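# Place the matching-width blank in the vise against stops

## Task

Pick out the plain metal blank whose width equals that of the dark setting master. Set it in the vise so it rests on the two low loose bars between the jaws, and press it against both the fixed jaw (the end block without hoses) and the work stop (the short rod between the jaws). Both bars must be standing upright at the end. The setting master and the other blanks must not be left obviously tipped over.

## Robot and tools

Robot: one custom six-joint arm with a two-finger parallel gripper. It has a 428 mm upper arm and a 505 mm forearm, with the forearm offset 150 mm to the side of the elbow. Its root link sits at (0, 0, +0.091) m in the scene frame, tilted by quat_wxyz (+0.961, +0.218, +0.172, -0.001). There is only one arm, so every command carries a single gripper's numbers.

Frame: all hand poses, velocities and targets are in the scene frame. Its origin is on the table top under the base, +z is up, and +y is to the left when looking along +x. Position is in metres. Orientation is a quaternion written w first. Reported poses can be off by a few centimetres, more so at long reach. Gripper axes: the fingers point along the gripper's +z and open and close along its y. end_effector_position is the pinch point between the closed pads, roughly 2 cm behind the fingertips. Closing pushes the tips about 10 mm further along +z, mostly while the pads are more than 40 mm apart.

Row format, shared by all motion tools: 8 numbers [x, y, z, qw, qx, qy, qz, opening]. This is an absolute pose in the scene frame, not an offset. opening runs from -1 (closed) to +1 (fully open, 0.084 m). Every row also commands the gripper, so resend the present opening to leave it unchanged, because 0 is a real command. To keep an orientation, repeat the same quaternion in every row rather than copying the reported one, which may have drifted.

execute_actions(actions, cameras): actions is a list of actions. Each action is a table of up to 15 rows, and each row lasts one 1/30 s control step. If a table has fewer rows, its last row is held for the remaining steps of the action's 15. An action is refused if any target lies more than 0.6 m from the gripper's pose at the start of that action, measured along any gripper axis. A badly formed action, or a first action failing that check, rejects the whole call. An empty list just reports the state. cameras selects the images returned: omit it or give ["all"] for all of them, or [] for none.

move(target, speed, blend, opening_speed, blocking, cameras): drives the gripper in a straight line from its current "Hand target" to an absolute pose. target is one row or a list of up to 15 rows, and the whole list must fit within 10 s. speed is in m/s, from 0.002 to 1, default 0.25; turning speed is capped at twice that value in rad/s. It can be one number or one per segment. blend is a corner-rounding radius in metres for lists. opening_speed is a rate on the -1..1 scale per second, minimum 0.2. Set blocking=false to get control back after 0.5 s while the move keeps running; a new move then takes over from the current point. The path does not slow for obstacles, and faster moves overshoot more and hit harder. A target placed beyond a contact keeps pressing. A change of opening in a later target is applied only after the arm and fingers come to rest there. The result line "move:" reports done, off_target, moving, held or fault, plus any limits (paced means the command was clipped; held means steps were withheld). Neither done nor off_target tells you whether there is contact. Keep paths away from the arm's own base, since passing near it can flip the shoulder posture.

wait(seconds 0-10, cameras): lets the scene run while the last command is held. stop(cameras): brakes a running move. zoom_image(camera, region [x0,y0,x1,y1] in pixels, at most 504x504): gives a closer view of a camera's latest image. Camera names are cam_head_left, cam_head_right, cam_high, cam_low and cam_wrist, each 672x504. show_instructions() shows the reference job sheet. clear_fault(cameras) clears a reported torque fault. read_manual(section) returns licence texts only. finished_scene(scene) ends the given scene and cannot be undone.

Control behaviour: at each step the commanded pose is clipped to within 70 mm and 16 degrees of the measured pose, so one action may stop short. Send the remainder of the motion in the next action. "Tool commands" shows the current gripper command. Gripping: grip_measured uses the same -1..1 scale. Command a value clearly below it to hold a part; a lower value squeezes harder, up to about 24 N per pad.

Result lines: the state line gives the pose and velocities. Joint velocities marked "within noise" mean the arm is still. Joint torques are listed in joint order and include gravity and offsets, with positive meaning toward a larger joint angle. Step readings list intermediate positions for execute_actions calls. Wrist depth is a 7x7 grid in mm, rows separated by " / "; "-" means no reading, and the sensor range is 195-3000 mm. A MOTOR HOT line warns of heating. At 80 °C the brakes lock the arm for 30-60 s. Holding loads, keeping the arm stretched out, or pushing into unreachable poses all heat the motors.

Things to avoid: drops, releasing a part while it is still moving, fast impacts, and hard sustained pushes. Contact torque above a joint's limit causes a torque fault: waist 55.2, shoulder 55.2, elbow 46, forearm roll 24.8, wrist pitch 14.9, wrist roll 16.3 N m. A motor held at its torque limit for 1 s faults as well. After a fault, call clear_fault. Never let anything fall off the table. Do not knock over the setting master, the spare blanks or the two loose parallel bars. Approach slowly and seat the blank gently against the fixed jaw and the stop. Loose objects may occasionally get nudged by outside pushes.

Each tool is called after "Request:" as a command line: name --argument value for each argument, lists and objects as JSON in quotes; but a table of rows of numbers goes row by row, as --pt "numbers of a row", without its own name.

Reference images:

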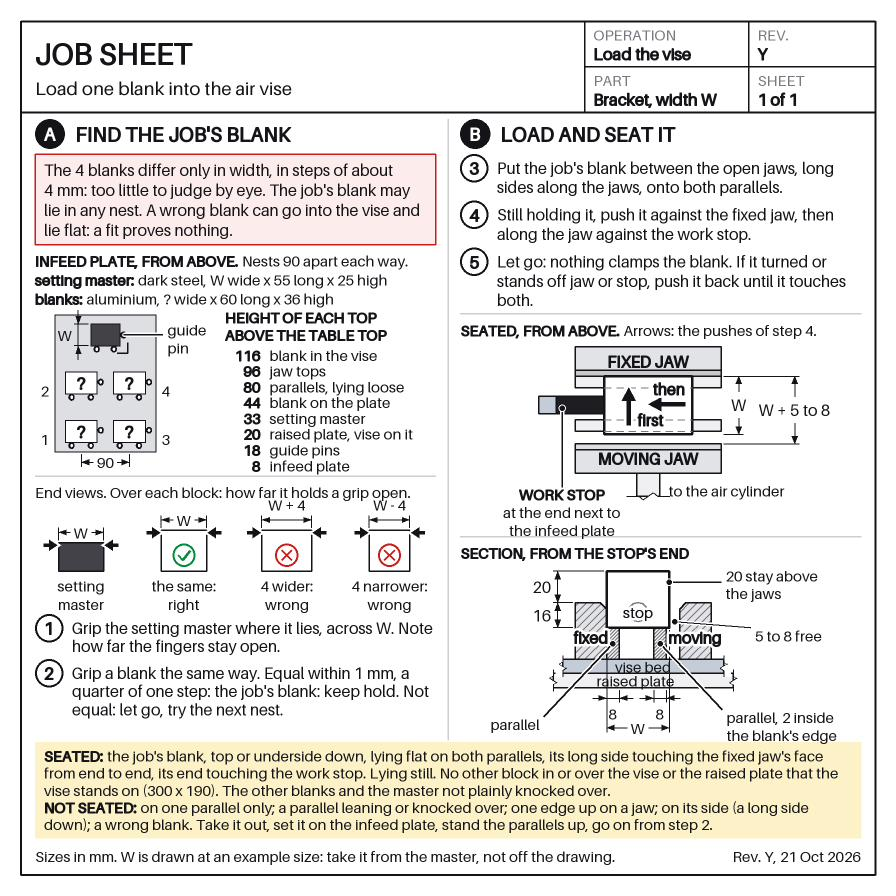

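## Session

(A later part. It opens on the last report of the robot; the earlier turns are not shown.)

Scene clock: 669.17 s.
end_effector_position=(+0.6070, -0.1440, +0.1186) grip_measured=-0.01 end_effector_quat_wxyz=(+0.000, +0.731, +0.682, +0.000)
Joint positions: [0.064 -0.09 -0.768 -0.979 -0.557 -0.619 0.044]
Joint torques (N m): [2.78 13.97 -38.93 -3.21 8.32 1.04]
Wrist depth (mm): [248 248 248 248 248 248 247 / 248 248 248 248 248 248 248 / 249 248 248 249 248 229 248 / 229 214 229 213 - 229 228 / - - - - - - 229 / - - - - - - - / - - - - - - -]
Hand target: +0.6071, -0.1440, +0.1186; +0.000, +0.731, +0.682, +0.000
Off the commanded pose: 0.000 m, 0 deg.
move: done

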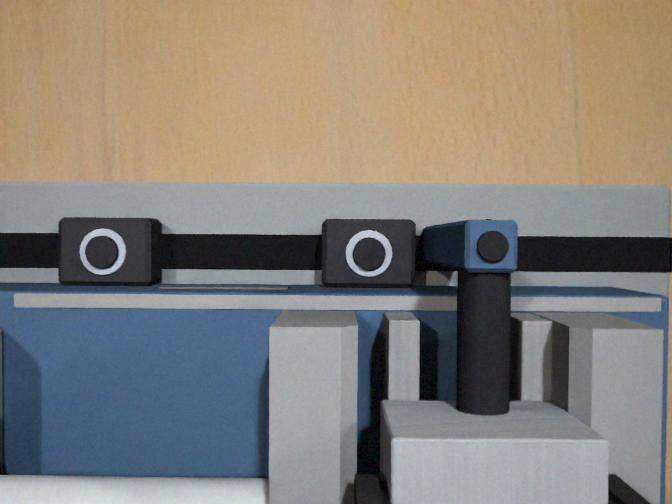

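Request:
move --target '[0.6071, -0.1440, 0.1186, 0, 0.73135, 0.68200, 0, 0.4]' --speed 0.05 --opening_speed 0.8 --cameras '["cam_wrist"]'

Request:
zoom_image --camera "cam_wrist" --region '[350, 320, 672, 504]'

Scene clock: 690.77 s.
end_effector_position=(+0.6071, -0.1440, +0.1186) grip_measured=+0.39 end_effector_quat_wxyz=(+0.000, +0.731, +0.682, +0.000)
Joint positions: [0.064 -0.09 -0.768 -0.979 -0.557 -0.619 0.061]
Joint torques (N m): [10.45 23.48 -11.51 2.02 -2.51 1.02]
Wrist depth (mm): [248 248 248 248 248 248 248 / 249 248 248 248 248 248 248 / 248 248 248 248 248 229 248 / 229 215 229 213 - 229 229 / - - - - - - 229 / - - - - - - - / - - - - - - -]
Hand target: +0.6071, -0.1440, +0.1186; +0.000, +0.731, +0.682, +0.000
Off the commanded pose: 0.000 m, 0 deg.
move: done

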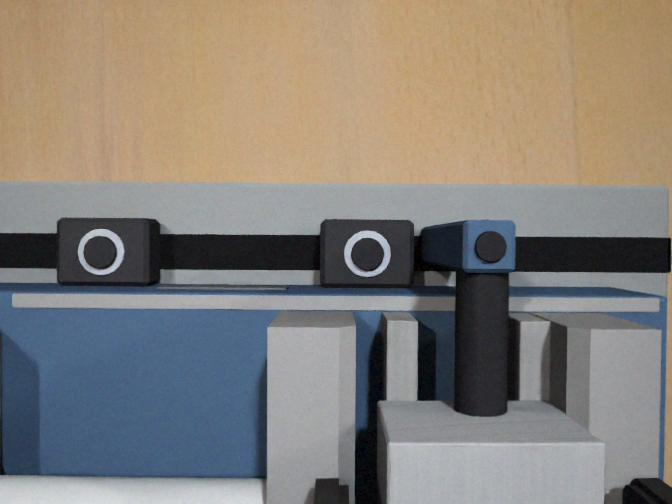

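Scaled by 1.565 (camera's finer frame: 960x720).

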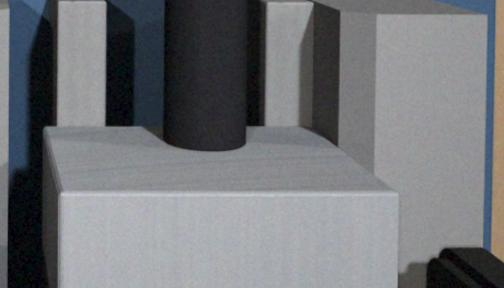

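Request:
move --target '[0.6071, -0.1440, 0.22, 0, 0.73135, 0.68200, 0, 0.4]' --speed 0.1 --cameras '["cam_wrist", "cam_high", "cam_low"]'

Request:
zoom_image --camera "cam_wrist" --region '[280, 180, 640, 504]'

Scene clock: 709.50 s.
end_effector_position=(+0.6071, -0.1440, +0.2199) grip_measured=+0.39 end_effector_quat_wxyz=(+0.000, +0.731, +0.682, +0.000)
Joint positions: [0.165 0.09 -0.775 -0.775 -0.731 -0.783 0.061]
Joint torques (N m): [12.65 36.65 -31.36 2.16 -2.64 -1.45]
Wrist depth (mm): [349 349 349 349 348 348 348 / 350 350 349 349 349 348 348 / 350 351 350 349 349 349 350 / 330 314 321 314 320 330 349 / 256 291 291 255 255 255 351 / 256 268 268 255 235 255 351 / 256 292 292 256 236 255 351]
Hand target: +0.6071, -0.1440, +0.2200; +0.000, +0.731, +0.682, +0.000
Off the commanded pose: 0.000 m, 0 deg.
move: done
Images, in order (width x height): cam_high 672x504, cam_low 672x504, cam_wrist 672x504.

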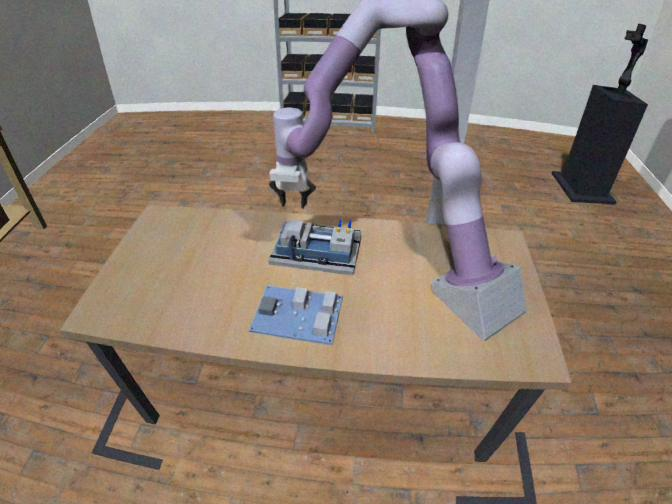

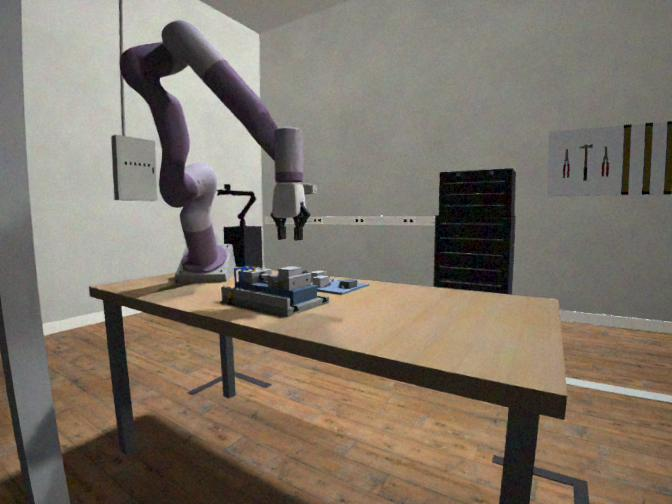

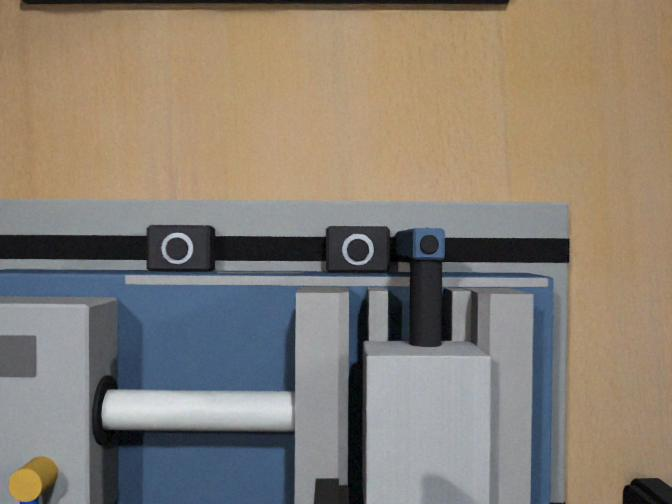

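Scaled by 1.400 (camera's finer frame: 960x720).

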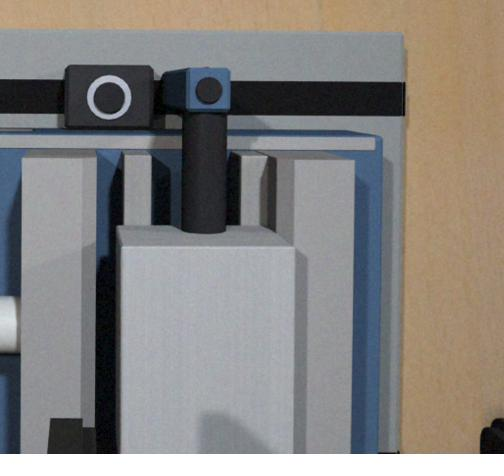

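Request:
move --target '[0.645, -0.215, 0.22, 0, 0.73135, 0.68200, 0, 0.4]' --speed 0.15 --cameras '["cam_wrist"]'

Request:
zoom_image --camera "cam_wrist" --region '[200, 80, 520, 440]'

Scene clock: 717.47 s.
end_effector_position=(+0.6450, -0.2150, +0.2200) grip_measured=+0.39 end_effector_quat_wxyz=(+0.000, +0.731, +0.682, +0.000)
Joint positions: [0.025 0.07 -0.879 -0.704 -0.719 -0.992 0.061]
Joint torques (N m): [1.62 15.67 -32.2 1.95 2.62 -1.44]
Wrist depth (mm): [349 349 349 348 349 348 348 / 313 329 311 329 329 349 348 / 291 291 253 234 290 349 349 / 266 266 254 234 290 350 350 / 291 291 255 256 291 351 350 / 325 331 331 332 332 351 351 / 353 303 303 302 302 352 351]
Hand target: +0.6450, -0.2150, +0.2200; +0.000, +0.731, +0.682, +0.000
Off the commanded pose: 0.000 m, 0 deg.
move: done

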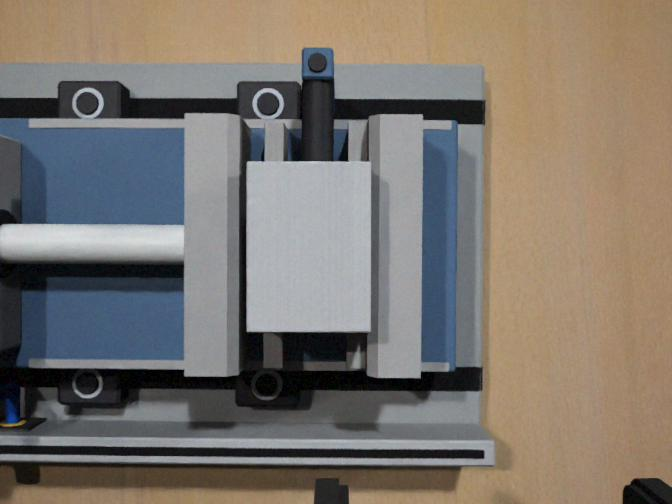

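Scaled by 1.400 (camera's finer frame: 960x720).

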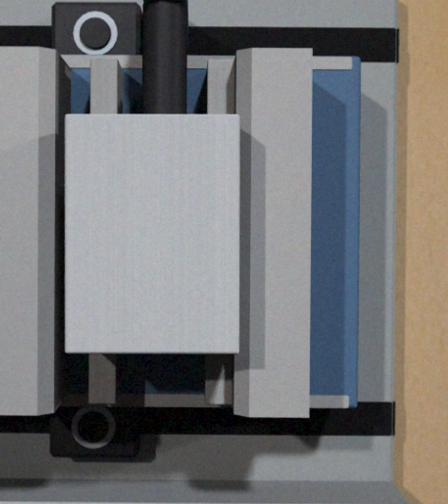

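Request:
move --target '[0.59, -0.05, 0.52, 0, 0.7071, 0.7071, 0, 0.4]' --speed 0.25 --cameras '["cam_wrist"]'

Request:
zoom_image --camera "cam_wrist" --region '[150, 30, 550, 250]'

Request:
zoom_image --camera "cam_wrist" --region '[150, 240, 550, 480]'

Scene clock: 832.03 s.
end_effector_position=(+0.5900, -0.0500, +0.5199) grip_measured=+0.39 end_effector_quat_wxyz=(+0.000, +0.707, +0.707, +0.000)
Joint positions: [0.708 0.221 -1.068 -0.577 -1.354 -0.719 0.061]
Joint torques (N m): [11.26 -1.91 -36.4 2.08 -2.68 1.41]
Wrist depth (mm): [647 646 639 637 638 646 646 / 646 646 641 638 615 647 646 / 651 649 640 642 642 649 647 / 652 649 651 651 650 648 649 / 653 650 633 631 651 652 652 / 651 654 568 567 559 652 655 / 656 653 592 592 581 653 653]
Hand target: +0.5900, -0.0500, +0.5200; +0.000, +0.707, +0.707, +0.000
Off the commanded pose: 0.000 m, 0 deg.
move: done

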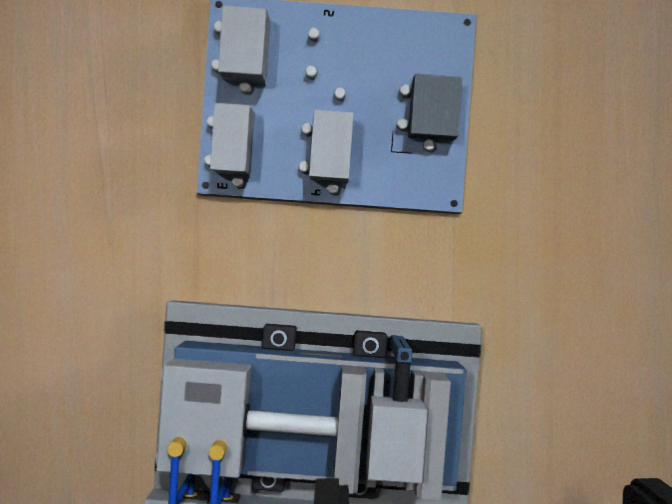

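Scaled by 1.260 (camera's finer frame: 960x720).

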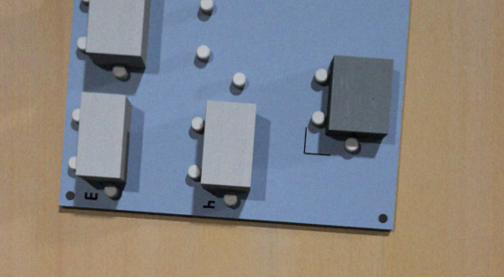

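Scaled by 1.260 (camera's finer frame: 960x720).

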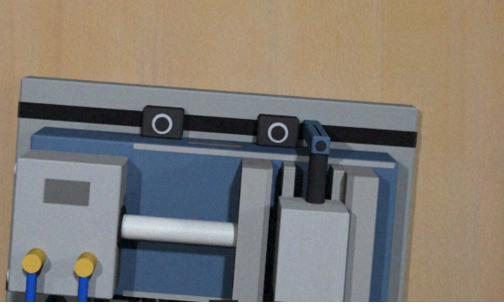

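Request:
move --pt "0.6071 -0.1440 0.17 0 0.73135 0.68200 0 0.4" --pt "0.6071 -0.1440 0.122 0 0.73135 0.68200 0 0.4" --pt "0.6071 -0.1440 0.122 0 0.73135 0.68200 0 -0.3" --speed '[0.25, 0.08, 0.05]' --opening_speed 0.8 --cameras '["cam_wrist"]'

Request:
zoom_image --camera "cam_wrist" --region '[350, 320, 672, 504]'

Scene clock: 867.10 s.
end_effector_position=(+0.6071, -0.1440, +0.1220) grip_measured=-0.01 end_effector_quat_wxyz=(+0.000, +0.731, +0.682, +0.000)
Joint positions: [0.068 -0.083 -0.767 -0.97 -0.562 -0.626 0.044]
Joint torques (N m): [3.06 24.03 -31.76 -0.88 2.49 0.37]
Wrist depth (mm): [252 251 251 252 251 251 250 / 252 252 252 251 251 251 251 / 252 252 252 251 251 232 251 / 233 217 233 216 - 232 232 / - - - - - - 232 / - - - - - - - / - - - - - - 235]
Hand target: +0.6071, -0.1440, +0.1220; +0.000, +0.731, +0.682, +0.000
Off the commanded pose: 0.000 m, 0 deg.
move: done

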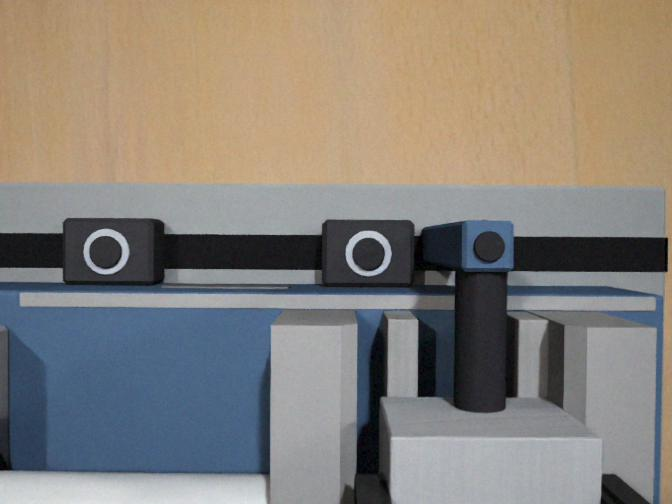

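Scaled by 1.565 (camera's finer frame: 960x720).

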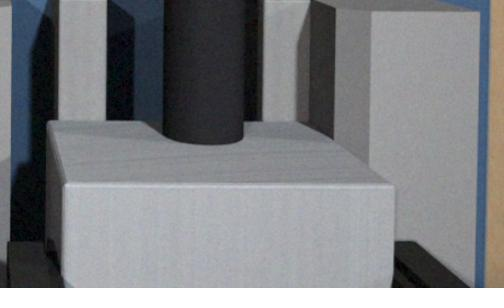

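Request:
move --pt "0.6071 -0.1440 0.125 0 0.73135 0.68200 0 -0.3" --pt "0.6051 -0.1464 0.125 0 0.73135 0.68200 0 -0.3" --pt "0.6051 -0.1464 0.1228 0 0.73135 0.68200 0 -0.3" --speed 0.02 --cameras '["cam_wrist"]'

Request:
zoom_image --camera "cam_wrist" --region '[350, 320, 672, 504]'

Scene clock: 874.63 s.
end_effector_position=(+0.6051, -0.1464, +0.1229) grip_measured=-0.01 end_effector_quat_wxyz=(+0.000, +0.731, +0.682, +0.000)
Joint positions: [0.064 -0.076 -0.762 -0.968 -0.561 -0.632 0.044]
Joint torques (N m): [1.95 16.57 -11.91 -1.22 2.68 1.4]
Wrist depth (mm): [252 252 252 252 252 252 252 / 253 253 253 252 253 252 252 / 253 253 253 253 253 233 252 / 233 218 233 217 - 233 233 / - - - - - - - / - - - - - - - / - - - - - - -]
Hand target: +0.6051, -0.1464, +0.1228; +0.000, +0.731, +0.682, +0.000
Off the commanded pose: 0.000 m, 0 deg.
move: done

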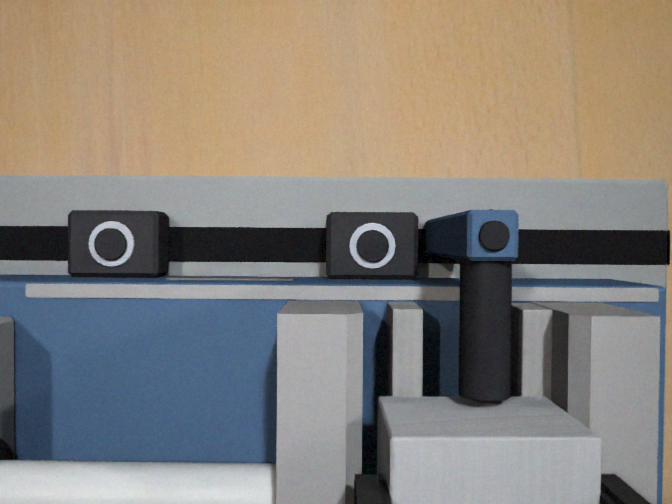

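Scaled by 1.565 (camera's finer frame: 960x720).

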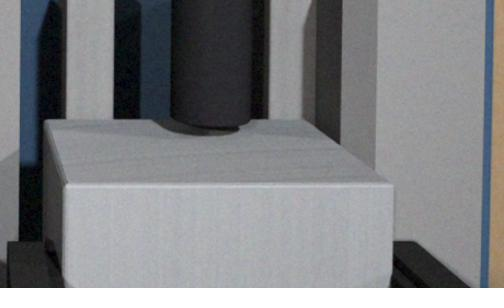

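Request:
move --target '[0.6051, -0.1464, 0.1228, 0, 0.73135, 0.68200, 0, -0.03]' --speed 0.02 --opening_speed 0.5 --cameras '["cam_wrist"]'

Request:
zoom_image --camera "cam_wrist" --region '[350, 320, 672, 504]'

Scene clock: 880.60 s.
end_effector_position=(+0.6051, -0.1464, +0.1228) grip_measured=-0.01 end_effector_quat_wxyz=(+0.000, +0.731, +0.682, +0.000)
Joint positions: [0.064 -0.076 -0.762 -0.969 -0.561 -0.631 0.044]
Joint torques (N m): [3.32 16.93 -19.71 -0.95 1.14 1.34]
Wrist depth (mm): [252 252 252 252 252 251 251 / 253 253 253 252 252 252 252 / 253 253 253 253 253 233 252 / 233 218 233 217 - 233 233 / - - - - - - - / - - - - - - - / - - - - - - -]
Hand target: +0.6051, -0.1464, +0.1228; +0.000, +0.731, +0.682, +0.000
Off the commanded pose: 0.000 m, 0 deg.
move: done

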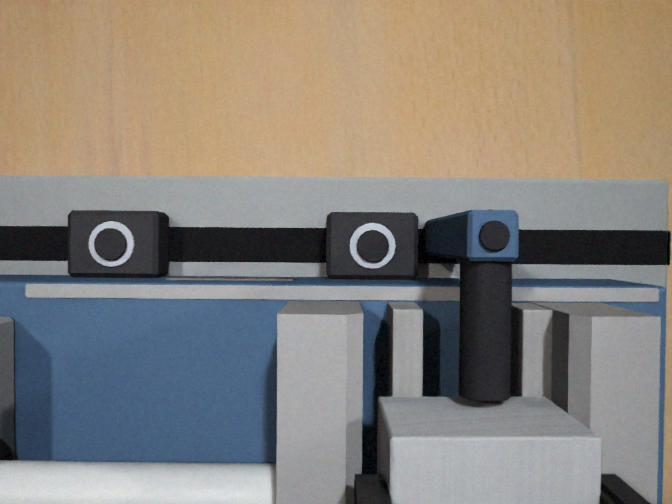

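Scaled by 1.565 (camera's finer frame: 960x720).

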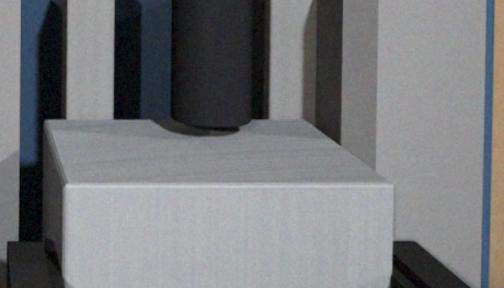

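Request:
move --target '[0.6083, -0.1466, 0.1228, 0, 0.73135, 0.68200, 0, -0.03]' --speed 0.02 --cameras '["cam_wrist"]'

Request:
zoom_image --camera "cam_wrist" --region '[350, 320, 672, 504]'

Scene clock: 891.90 s.
end_effector_position=(+0.6077, -0.1466, +0.1226) grip_measured=-0.01 end_effector_quat_wxyz=(+0.000, +0.731, +0.682, -0.001) end_effector_velocity=(+0.002, +0.000, +0.000) end_effector_angular_velocity=(+0.000, -0.002, +0.002)
Joint positions: [0.063 -0.081 -0.769 -0.965 -0.563 -0.636 0.044]
Joint velocities: [0 -0.002 -0.005 0.002 0 -0.004 0.001]
Joint torques (N m): [0.34 21.09 -63.19 -3.17 4.82 -1.79]
Wrist depth (mm): [252 252 252 252 252 251 251 / 253 253 252 252 252 251 251 / 253 252 252 252 252 232 252 / 233 217 233 217 - 232 232 / - - - - - - - / - - - - - - - / - - - - - - 253]
Hand target: +0.6083, -0.1466, +0.1228; +0.000, +0.731, +0.682, +0.000
Off the commanded pose: 0.001 m, 0 deg.
move: done

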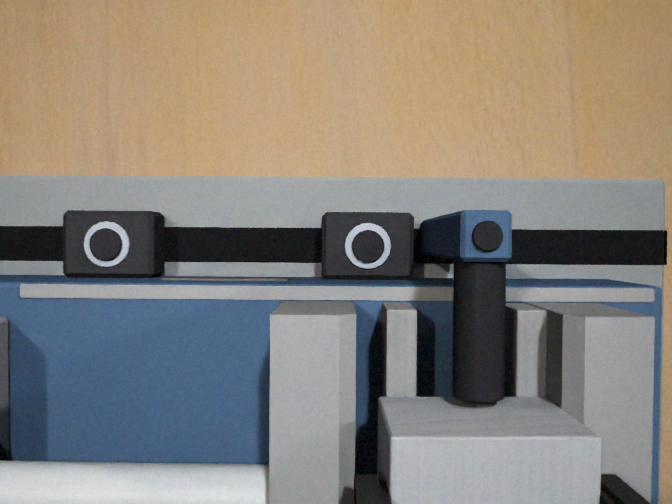

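Scaled by 1.565 (camera's finer frame: 960x720).

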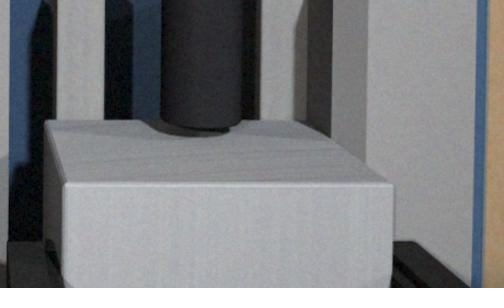

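Request:
move --target '[0.6074, -0.1466, 0.1228, 0, 0.73135, 0.68200, 0, -0.03]' --speed 0.02 --cameras '["cam_wrist"]'

Request:
zoom_image --camera "cam_wrist" --region '[350, 320, 672, 504]'

Scene clock: 903.73 s.
end_effector_position=(+0.6076, -0.1466, +0.1228) grip_measured=-0.01 end_effector_quat_wxyz=(+0.000, +0.731, +0.682, +0.000)
Joint positions: [0.063 -0.08 -0.768 -0.966 -0.562 -0.635 0.044]
Joint torques (N m): [4.13 50.47 -41.59 -5.16 8.59 0.93]
Wrist depth (mm): [252 252 252 252 252 251 251 / 253 253 252 252 252 252 252 / 253 253 253 252 252 232 252 / 233 218 233 217 - 233 232 / - - - - - - - / - - - - - - - / - - - - - - 254]
Hand target: +0.6074, -0.1466, +0.1228; +0.000, +0.731, +0.682, +0.000
Off the commanded pose: 0.000 m, 0 deg.
move: done

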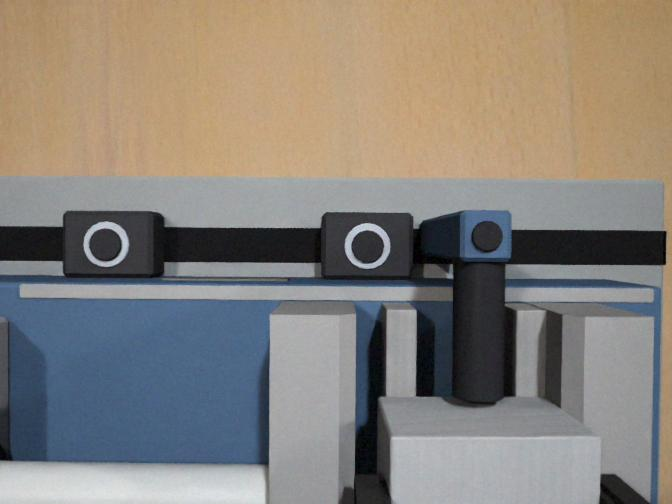

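Scaled by 1.565 (camera's finer frame: 960x720).

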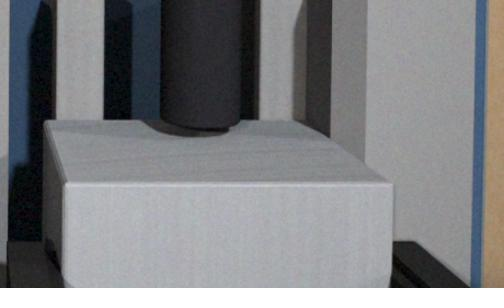

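Request:
move --target '[0.6074, -0.1440, 0.1228, 0, 0.73135, 0.68200, 0, -0.03]' --speed 0.02 --cameras '["cam_wrist"]'

Request:
zoom_image --camera "cam_wrist" --region '[350, 320, 672, 504]'

Scene clock: 912.10 s.
end_effector_position=(+0.6074, -0.1441, +0.1228) grip_measured=-0.01 end_effector_quat_wxyz=(+0.000, +0.731, +0.682, +0.000)
Joint positions: [0.068 -0.082 -0.768 -0.968 -0.563 -0.628 0.044]
Joint torques (N m): [19.83 17.45 -39.96 -2.16 4.67 1]
Wrist depth (mm): [252 252 252 252 252 251 251 / 253 252 252 252 252 252 252 / 253 253 252 253 252 233 252 / 233 218 233 218 - 233 233 / - - - - - - - / - - - - - - - / - - - - - - 254]
Hand target: +0.6074, -0.1440, +0.1228; +0.000, +0.731, +0.682, +0.000
Off the commanded pose: 0.000 m, 0 deg.
move: done

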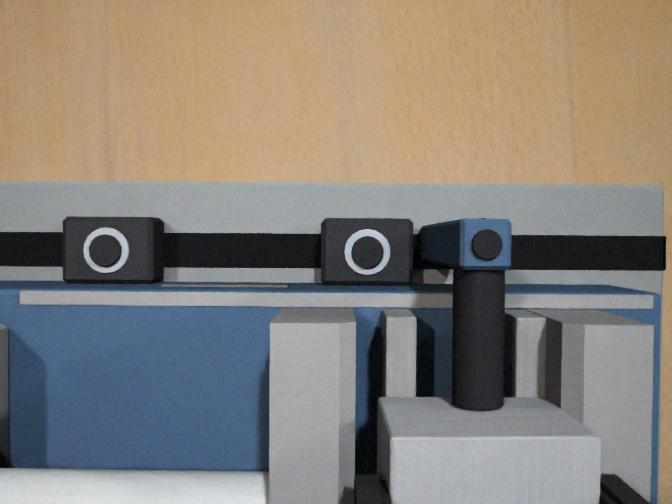

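Scaled by 1.565 (camera's finer frame: 960x720).

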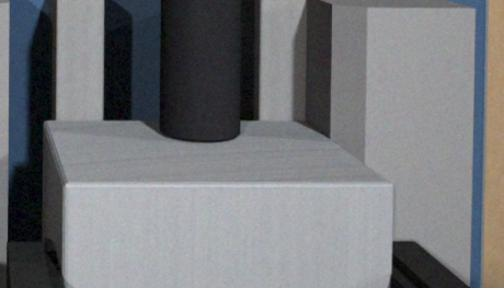

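Request:
move --target '[0.6074, -0.1432, 0.1228, 0, 0.73135, 0.68200, 0, -0.03]' --speed 0.02 --cameras '["cam_wrist"]'

Request:
zoom_image --camera "cam_wrist" --region '[350, 320, 672, 504]'

Scene clock: 922.53 s.
end_effector_position=(+0.6074, -0.1433, +0.1228) grip_measured=-0.01 end_effector_quat_wxyz=(+0.000, +0.731, +0.682, +0.000)
Joint positions: [0.07 -0.083 -0.768 -0.968 -0.564 -0.626 0.044]
Joint torques (N m): [21.72 15.25 -29.96 -1.12 5.8 1.13]
Wrist depth (mm): [252 252 252 252 251 251 251 / 253 252 253 252 252 252 252 / 253 252 252 252 253 233 252 / 233 218 233 217 - 233 232 / - - - - - - 234 / - - - - - - - / - - - - - - 255]
Hand target: +0.6074, -0.1432, +0.1228; +0.000, +0.731, +0.682, +0.000
Off the commanded pose: 0.000 m, 0 deg.
move: done

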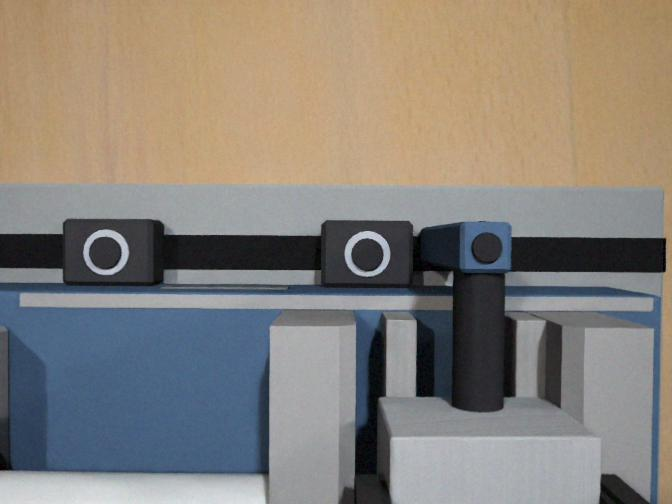

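Scaled by 1.565 (camera's finer frame: 960x720).

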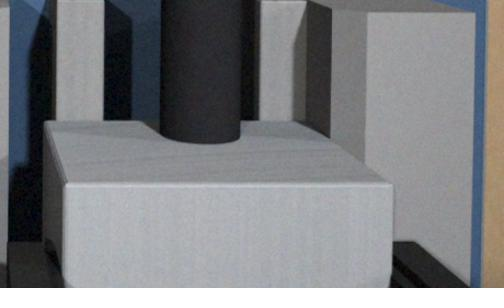

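Request:
zoom_image --camera "cam_wrist" --region '[430, 380, 530, 450]'

Scaled by 5.040 (camera's finer frame: 960x720).

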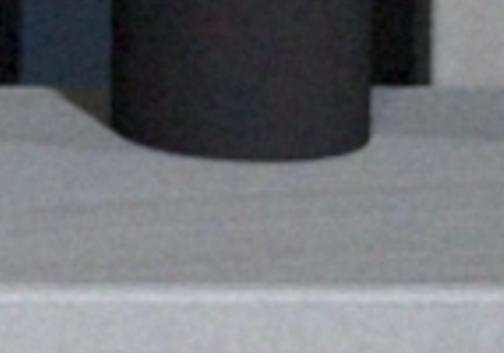

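Request:
move --target '[0.6074, -0.1428, 0.1228, 0, 0.73135, 0.68200, 0, -0.03]' --speed 0.02 --cameras '["cam_wrist"]'

Request:
zoom_image --camera "cam_wrist" --region '[430, 380, 530, 450]'

Scene clock: 944.27 s.
end_effector_position=(+0.6074, -0.1428, +0.1228) grip_measured=-0.01 end_effector_quat_wxyz=(+0.000, +0.731, +0.682, +0.000)
Joint positions: [0.071 -0.083 -0.768 -0.969 -0.564 -0.625 0.044]
Joint torques (N m): [23.92 13.9 -33.71 -0.77 9.3 1.23]
Wrist depth (mm): [252 252 252 252 251 251 251 / 253 253 252 252 252 252 252 / 253 253 253 252 252 233 252 / 233 217 233 217 - 233 233 / - - - - - - 234 / - - - - - - - / - - - - - - 254]
Hand target: +0.6074, -0.1428, +0.1228; +0.000, +0.731, +0.682, +0.000
Off the commanded pose: 0.000 m, 0 deg.
move: done

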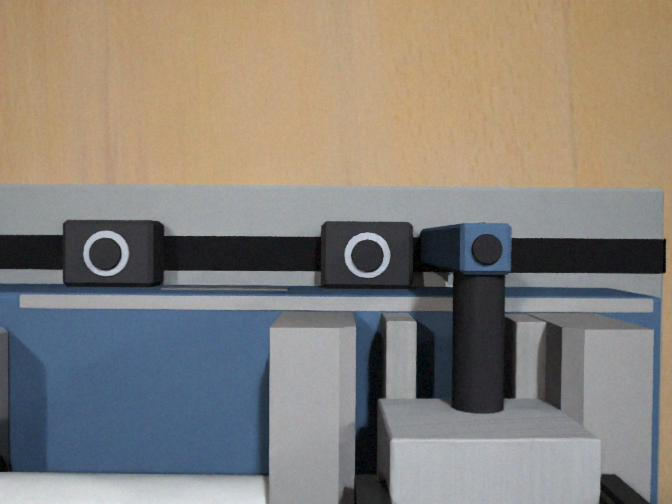

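Scaled by 5.040 (camera's finer frame: 960x720).

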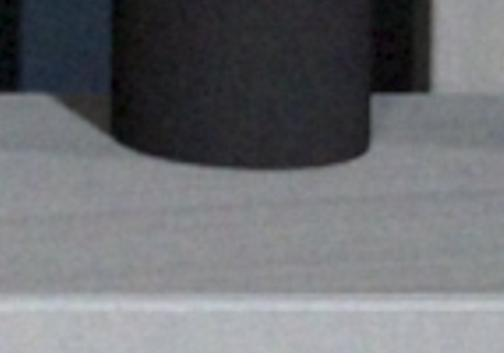

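Request:
move --pt "0.6073 -0.1430 0.1228 0 0.73135 0.68200 0 -0.03" --pt "0.6073 -0.1430 0.1218 0 0.73135 0.68200 0 -0.03" --speed 0.02 --cameras '["cam_wrist"]'

Request:
zoom_image --camera "cam_wrist" --region '[350, 320, 672, 504]'

Scene clock: 972.53 s.
end_effector_position=(+0.6072, -0.1429, +0.1218) grip_measured=-0.01 end_effector_quat_wxyz=(+0.000, +0.731, +0.682, +0.000)
Joint positions: [0.069 -0.084 -0.767 -0.971 -0.562 -0.623 0.044]
Joint torques (N m): [7.04 12.77 -26.89 -2.95 10.81 1.33]
Wrist depth (mm): [252 251 251 251 251 251 250 / 252 251 252 252 251 251 251 / 252 252 252 252 251 233 251 / 233 217 233 216 - 232 232 / - - - - - - 232 / - - - - - - - / - - - - - - 253]
Hand target: +0.6073, -0.1430, +0.1218; +0.000, +0.731, +0.682, +0.000
Off the commanded pose: 0.000 m, 0 deg.
move: done

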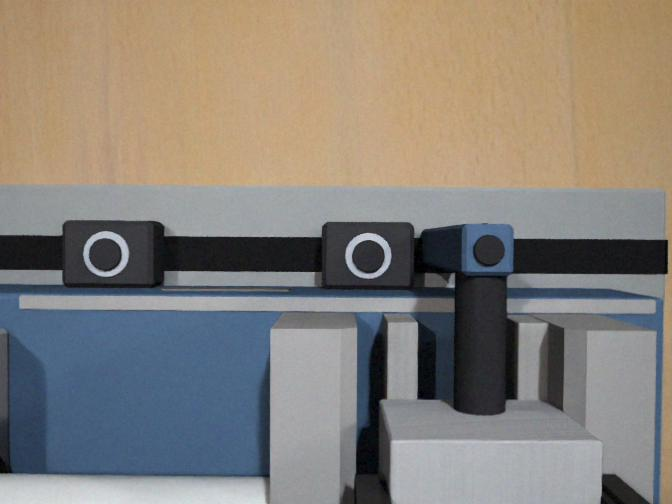

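Scaled by 1.565 (camera's finer frame: 960x720).

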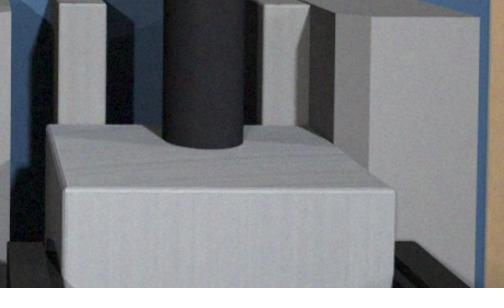

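Request:
move --target '[0.6073, -0.1430, 0.1218, 0, 0.73135, 0.68200, 0, 0.4]' --speed 0.05 --opening_speed 0.8 --cameras '["cam_wrist"]'

Request:
zoom_image --camera "cam_wrist" --region '[350, 320, 672, 504]'

Request:
zoom_image --camera "cam_wrist" --region '[430, 380, 530, 450]'

Scene clock: 985.47 s.
end_effector_position=(+0.6073, -0.1430, +0.1218) grip_measured=+0.39 end_effector_quat_wxyz=(+0.000, +0.731, +0.682, +0.000)
Joint positions: [0.069 -0.085 -0.768 -0.971 -0.562 -0.623 0.061]
Joint torques (N m): [9 22.22 -11.57 1.98 -2.5 1.26]
Wrist depth (mm): [251 251 251 251 251 251 250 / 251 251 251 251 251 251 251 / 252 252 252 252 251 233 251 / 232 217 232 216 - 232 232 / - 196 199 - - - 233 / - - - - - - - / - - - - - - -]
Hand target: +0.6073, -0.1430, +0.1218; +0.000, +0.731, +0.682, +0.000
Off the commanded pose: 0.000 m, 0 deg.
move: done

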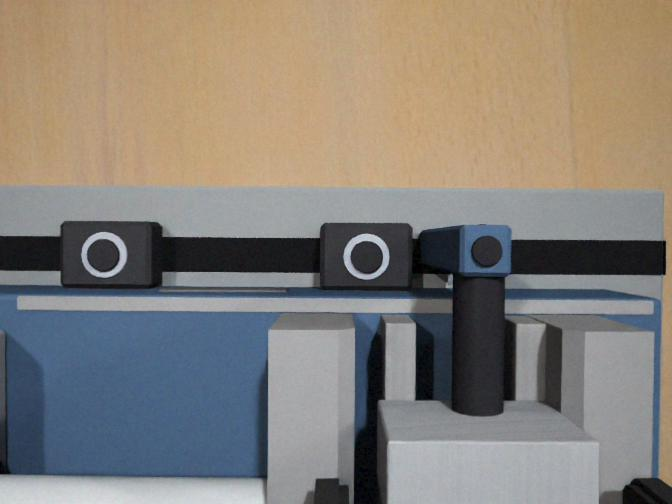

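Scaled by 1.565 (camera's finer frame: 960x720).

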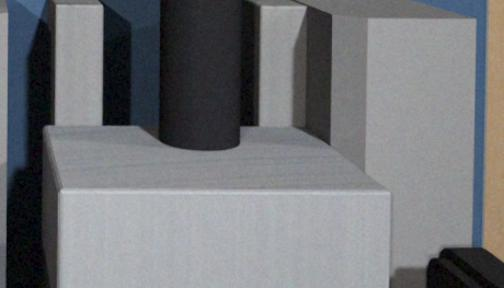

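Scaled by 5.040 (camera's finer frame: 960x720).

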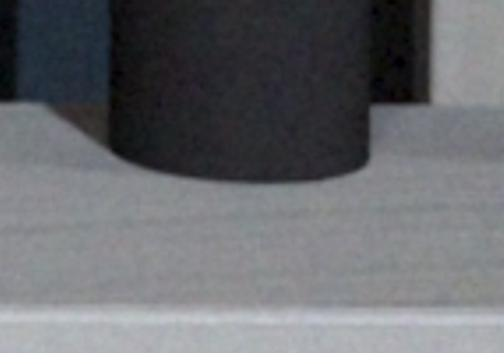

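Request:
move --pt "0.6073 -0.1430 0.17 0 0.73135 0.68200 0 0.4" --pt "0.645 -0.215 0.18 0 0.73135 0.68200 0 0.4" --speed '[0.1, 0.15]' --cameras '["cam_wrist"]'

Request:
zoom_image --camera "cam_wrist" --region '[200, 80, 480, 420]'

Scene clock: 999.67 s.
end_effector_position=(+0.6450, -0.2150, +0.1800) grip_measured=+0.39 end_effector_quat_wxyz=(+0.000, +0.731, +0.682, +0.000)
Joint positions: [-0.011 0.008 -0.871 -0.758 -0.647 -0.95 0.061]
Joint torques (N m): [2.43 16.34 -31.19 1.95 -2.48 -1.36]
Wrist depth (mm): [289 289 289 289 290 308 308 / 250 289 225 217 289 309 309 / 251 250 214 215 250 309 309 / 226 225 215 215 250 310 309 / 251 251 215 216 251 311 311 / 276 292 275 283 291 311 311 / 268 269 270 270 271 311 312]
Hand target: +0.6450, -0.2150, +0.1800; +0.000, +0.731, +0.682, +0.000
Off the commanded pose: 0.000 m, 0 deg.
move: done

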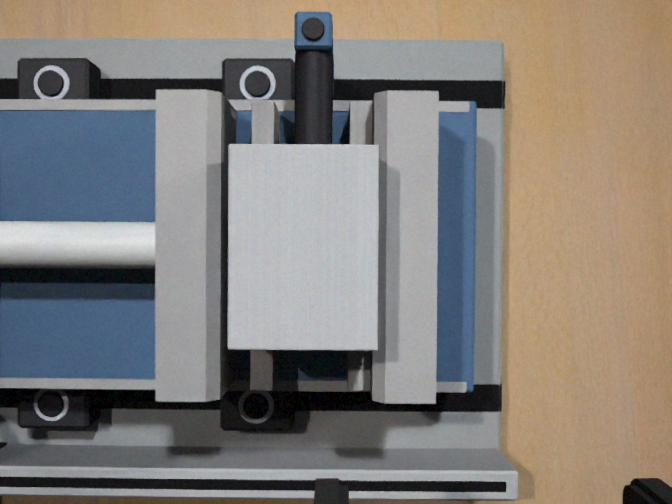

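Scaled by 1.482 (camera's finer frame: 960x720).

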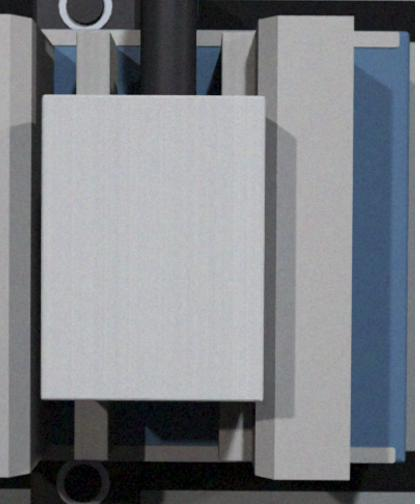

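Request:
move --pt "0.6073 -0.1430 0.16 0 0.73135 0.68200 0 0.4" --pt "0.6073 -0.1430 0.122 0 0.73135 0.68200 0 0.4" --pt "0.6073 -0.1430 0.122 0 0.73135 0.68200 0 -0.3" --pt "0.6073 -0.1430 0.150 0 0.73135 0.68200 0 -0.3" --speed '[0.2, 0.08, 0.05, 0.05]' --opening_speed 0.8 --cameras '["cam_wrist"]'

Request:
zoom_image --camera "cam_wrist" --region '[340, 250, 640, 450]'

Scene clock: 1090.77 s.
end_effector_position=(+0.6073, -0.1430, +0.1499) grip_measured=-0.01 end_effector_quat_wxyz=(+0.000, +0.731, +0.682, +0.000)
Joint positions: [0.096 -0.031 -0.765 -0.905 -0.606 -0.679 0.044]
Joint torques (N m): [13.3 41.58 -14.55 1.95 -2.54 -1.35]
Wrist depth (mm): [279 279 279 279 279 279 278 / 279 280 280 280 279 279 279 / 280 280 280 280 279 279 279 / 261 245 261 245 260 260 280 / 221 221 221 220 - 220 280 / 219 221 221 - - - 280 / 197 197 197 - - - 281]
Hand target: +0.6073, -0.1430, +0.1500; +0.000, +0.731, +0.682, +0.000
Off the commanded pose: 0.000 m, 0 deg.
move: done

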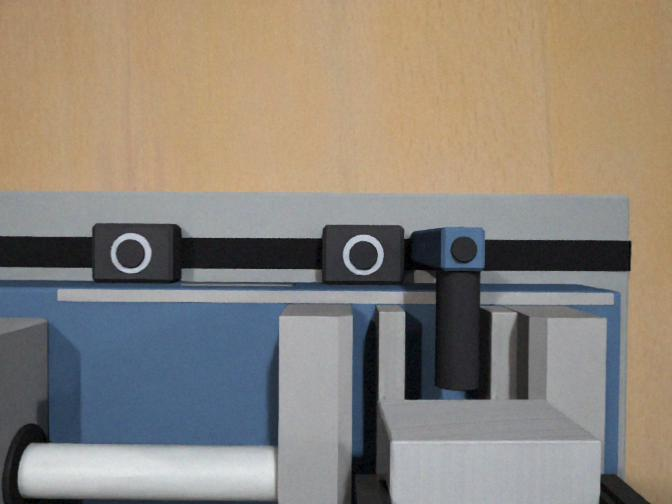

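Scaled by 1.680 (camera's finer frame: 960x720).

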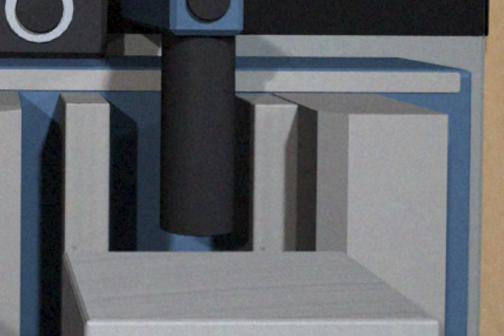

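Request:
zoom_image --camera "cam_wrist" --region '[500, 360, 580, 420]'

Request:
zoom_image --camera "cam_wrist" --region '[420, 360, 500, 420]'

Request:
zoom_image --camera "cam_wrist" --region '[340, 360, 420, 420]'

Scaled by 6.300 (camera's finer frame: 960x720).

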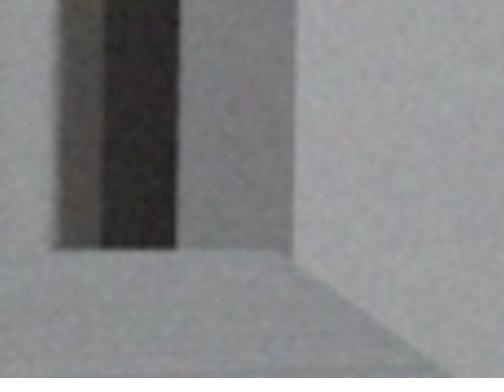

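Scaled by 6.300 (camera's finer frame: 960x720).

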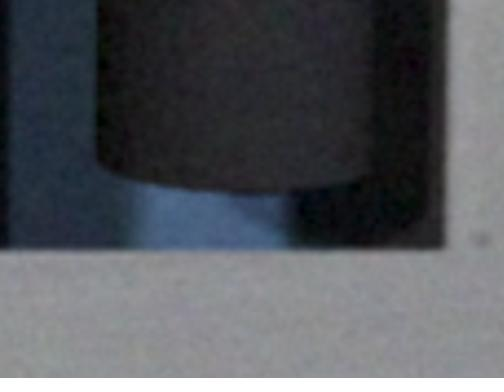

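Scaled by 6.300 (camera's finer frame: 960x720).

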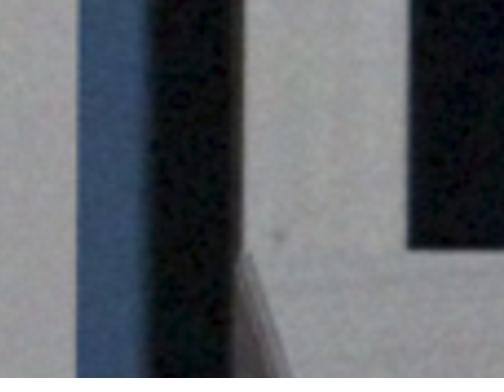

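Request:
move --target '[0.6048, -0.1453, 0.150, 0, 0.73135, 0.68200, 0, -0.3]' --speed 0.05 --cameras '["cam_wrist"]'

Request:
zoom_image --camera "cam_wrist" --region '[420, 350, 580, 420]'

Scene clock: 1142.57 s.
end_effector_position=(+0.6049, -0.1452, +0.1500) grip_measured=-0.01 end_effector_quat_wxyz=(+0.000, +0.731, +0.682, +0.000)
Joint positions: [0.092 -0.025 -0.759 -0.905 -0.604 -0.682 0.044]
Joint torques (N m): [3.13 40.34 -12.6 -0.86 2.76 -1.24]
Wrist depth (mm): [279 279 279 279 279 279 279 / 280 280 280 280 279 279 279 / 280 280 261 280 280 280 280 / 261 245 261 245 260 260 260 / 221 221 221 221 201 220 261 / 215 221 221 - - - 263 / 196 196 196 - - - 282]
Hand target: +0.6048, -0.1453, +0.1500; +0.000, +0.731, +0.682, +0.000
Off the commanded pose: 0.000 m, 0 deg.
move: done

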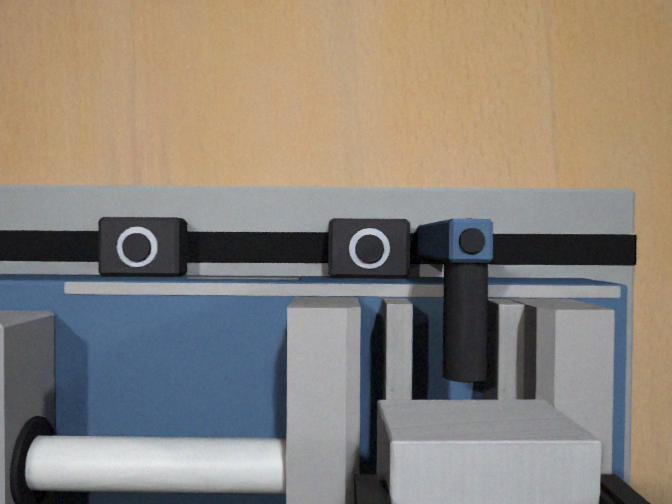

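Scaled by 3.150 (camera's finer frame: 960x720).

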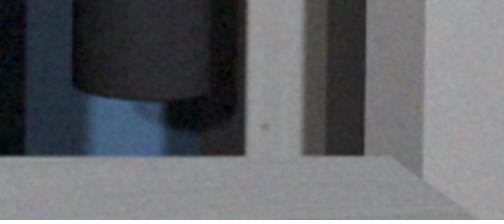

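Request:
move --pt "0.6048 -0.1453 0.1228 0 0.73135 0.68200 0 -0.3" --pt "0.60769 -0.1455 0.1228 0 0.73135 0.68200 0 -0.3" --pt "0.60789 -0.14271 0.1228 0 0.73135 0.68200 0 -0.3" --speed '[0.08, 0.03, 0.03]' --cameras '["cam_wrist"]'

Request:
zoom_image --camera "cam_wrist" --region '[420, 380, 580, 450]'

Scene clock: 1167.20 s.
end_effector_position=(+0.6076, -0.1430, +0.1228) grip_measured=-0.01 end_effector_quat_wxyz=(+0.000, +0.731, +0.682, +0.000) end_effector_velocity=(+0.001, +0.001, +0.000) end_effector_angular_velocity=(+0.000, -0.001, -0.001)
Joint positions: [0.071 -0.084 -0.769 -0.968 -0.565 -0.626 0.044]
Joint velocities: [0.002 -0.002 -0.001 -0.001 0 0.004 -0.001]
Joint torques (N m): [21.08 13.43 -42.91 -2.21 8.76 1.26]
Wrist depth (mm): [252 252 252 252 252 252 251 / 252 252 252 252 252 252 252 / 253 253 253 252 252 233 252 / 233 218 233 217 - 233 232 / - - - - - - 234 / - - - - - - - / - - - - - - 254]
Hand target: +0.6079, -0.1427, +0.1228; +0.000, +0.731, +0.682, +0.000
Off the commanded pose: 0.000 m, 0 deg.
move: done

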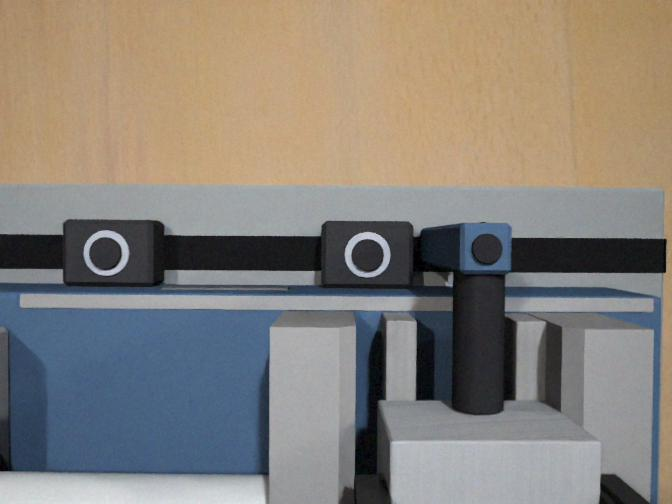

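Scaled by 3.150 (camera's finer frame: 960x720).

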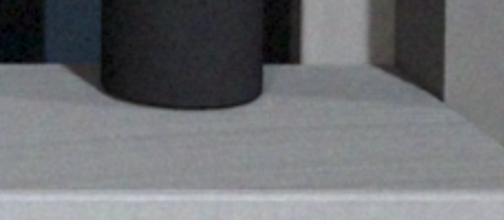

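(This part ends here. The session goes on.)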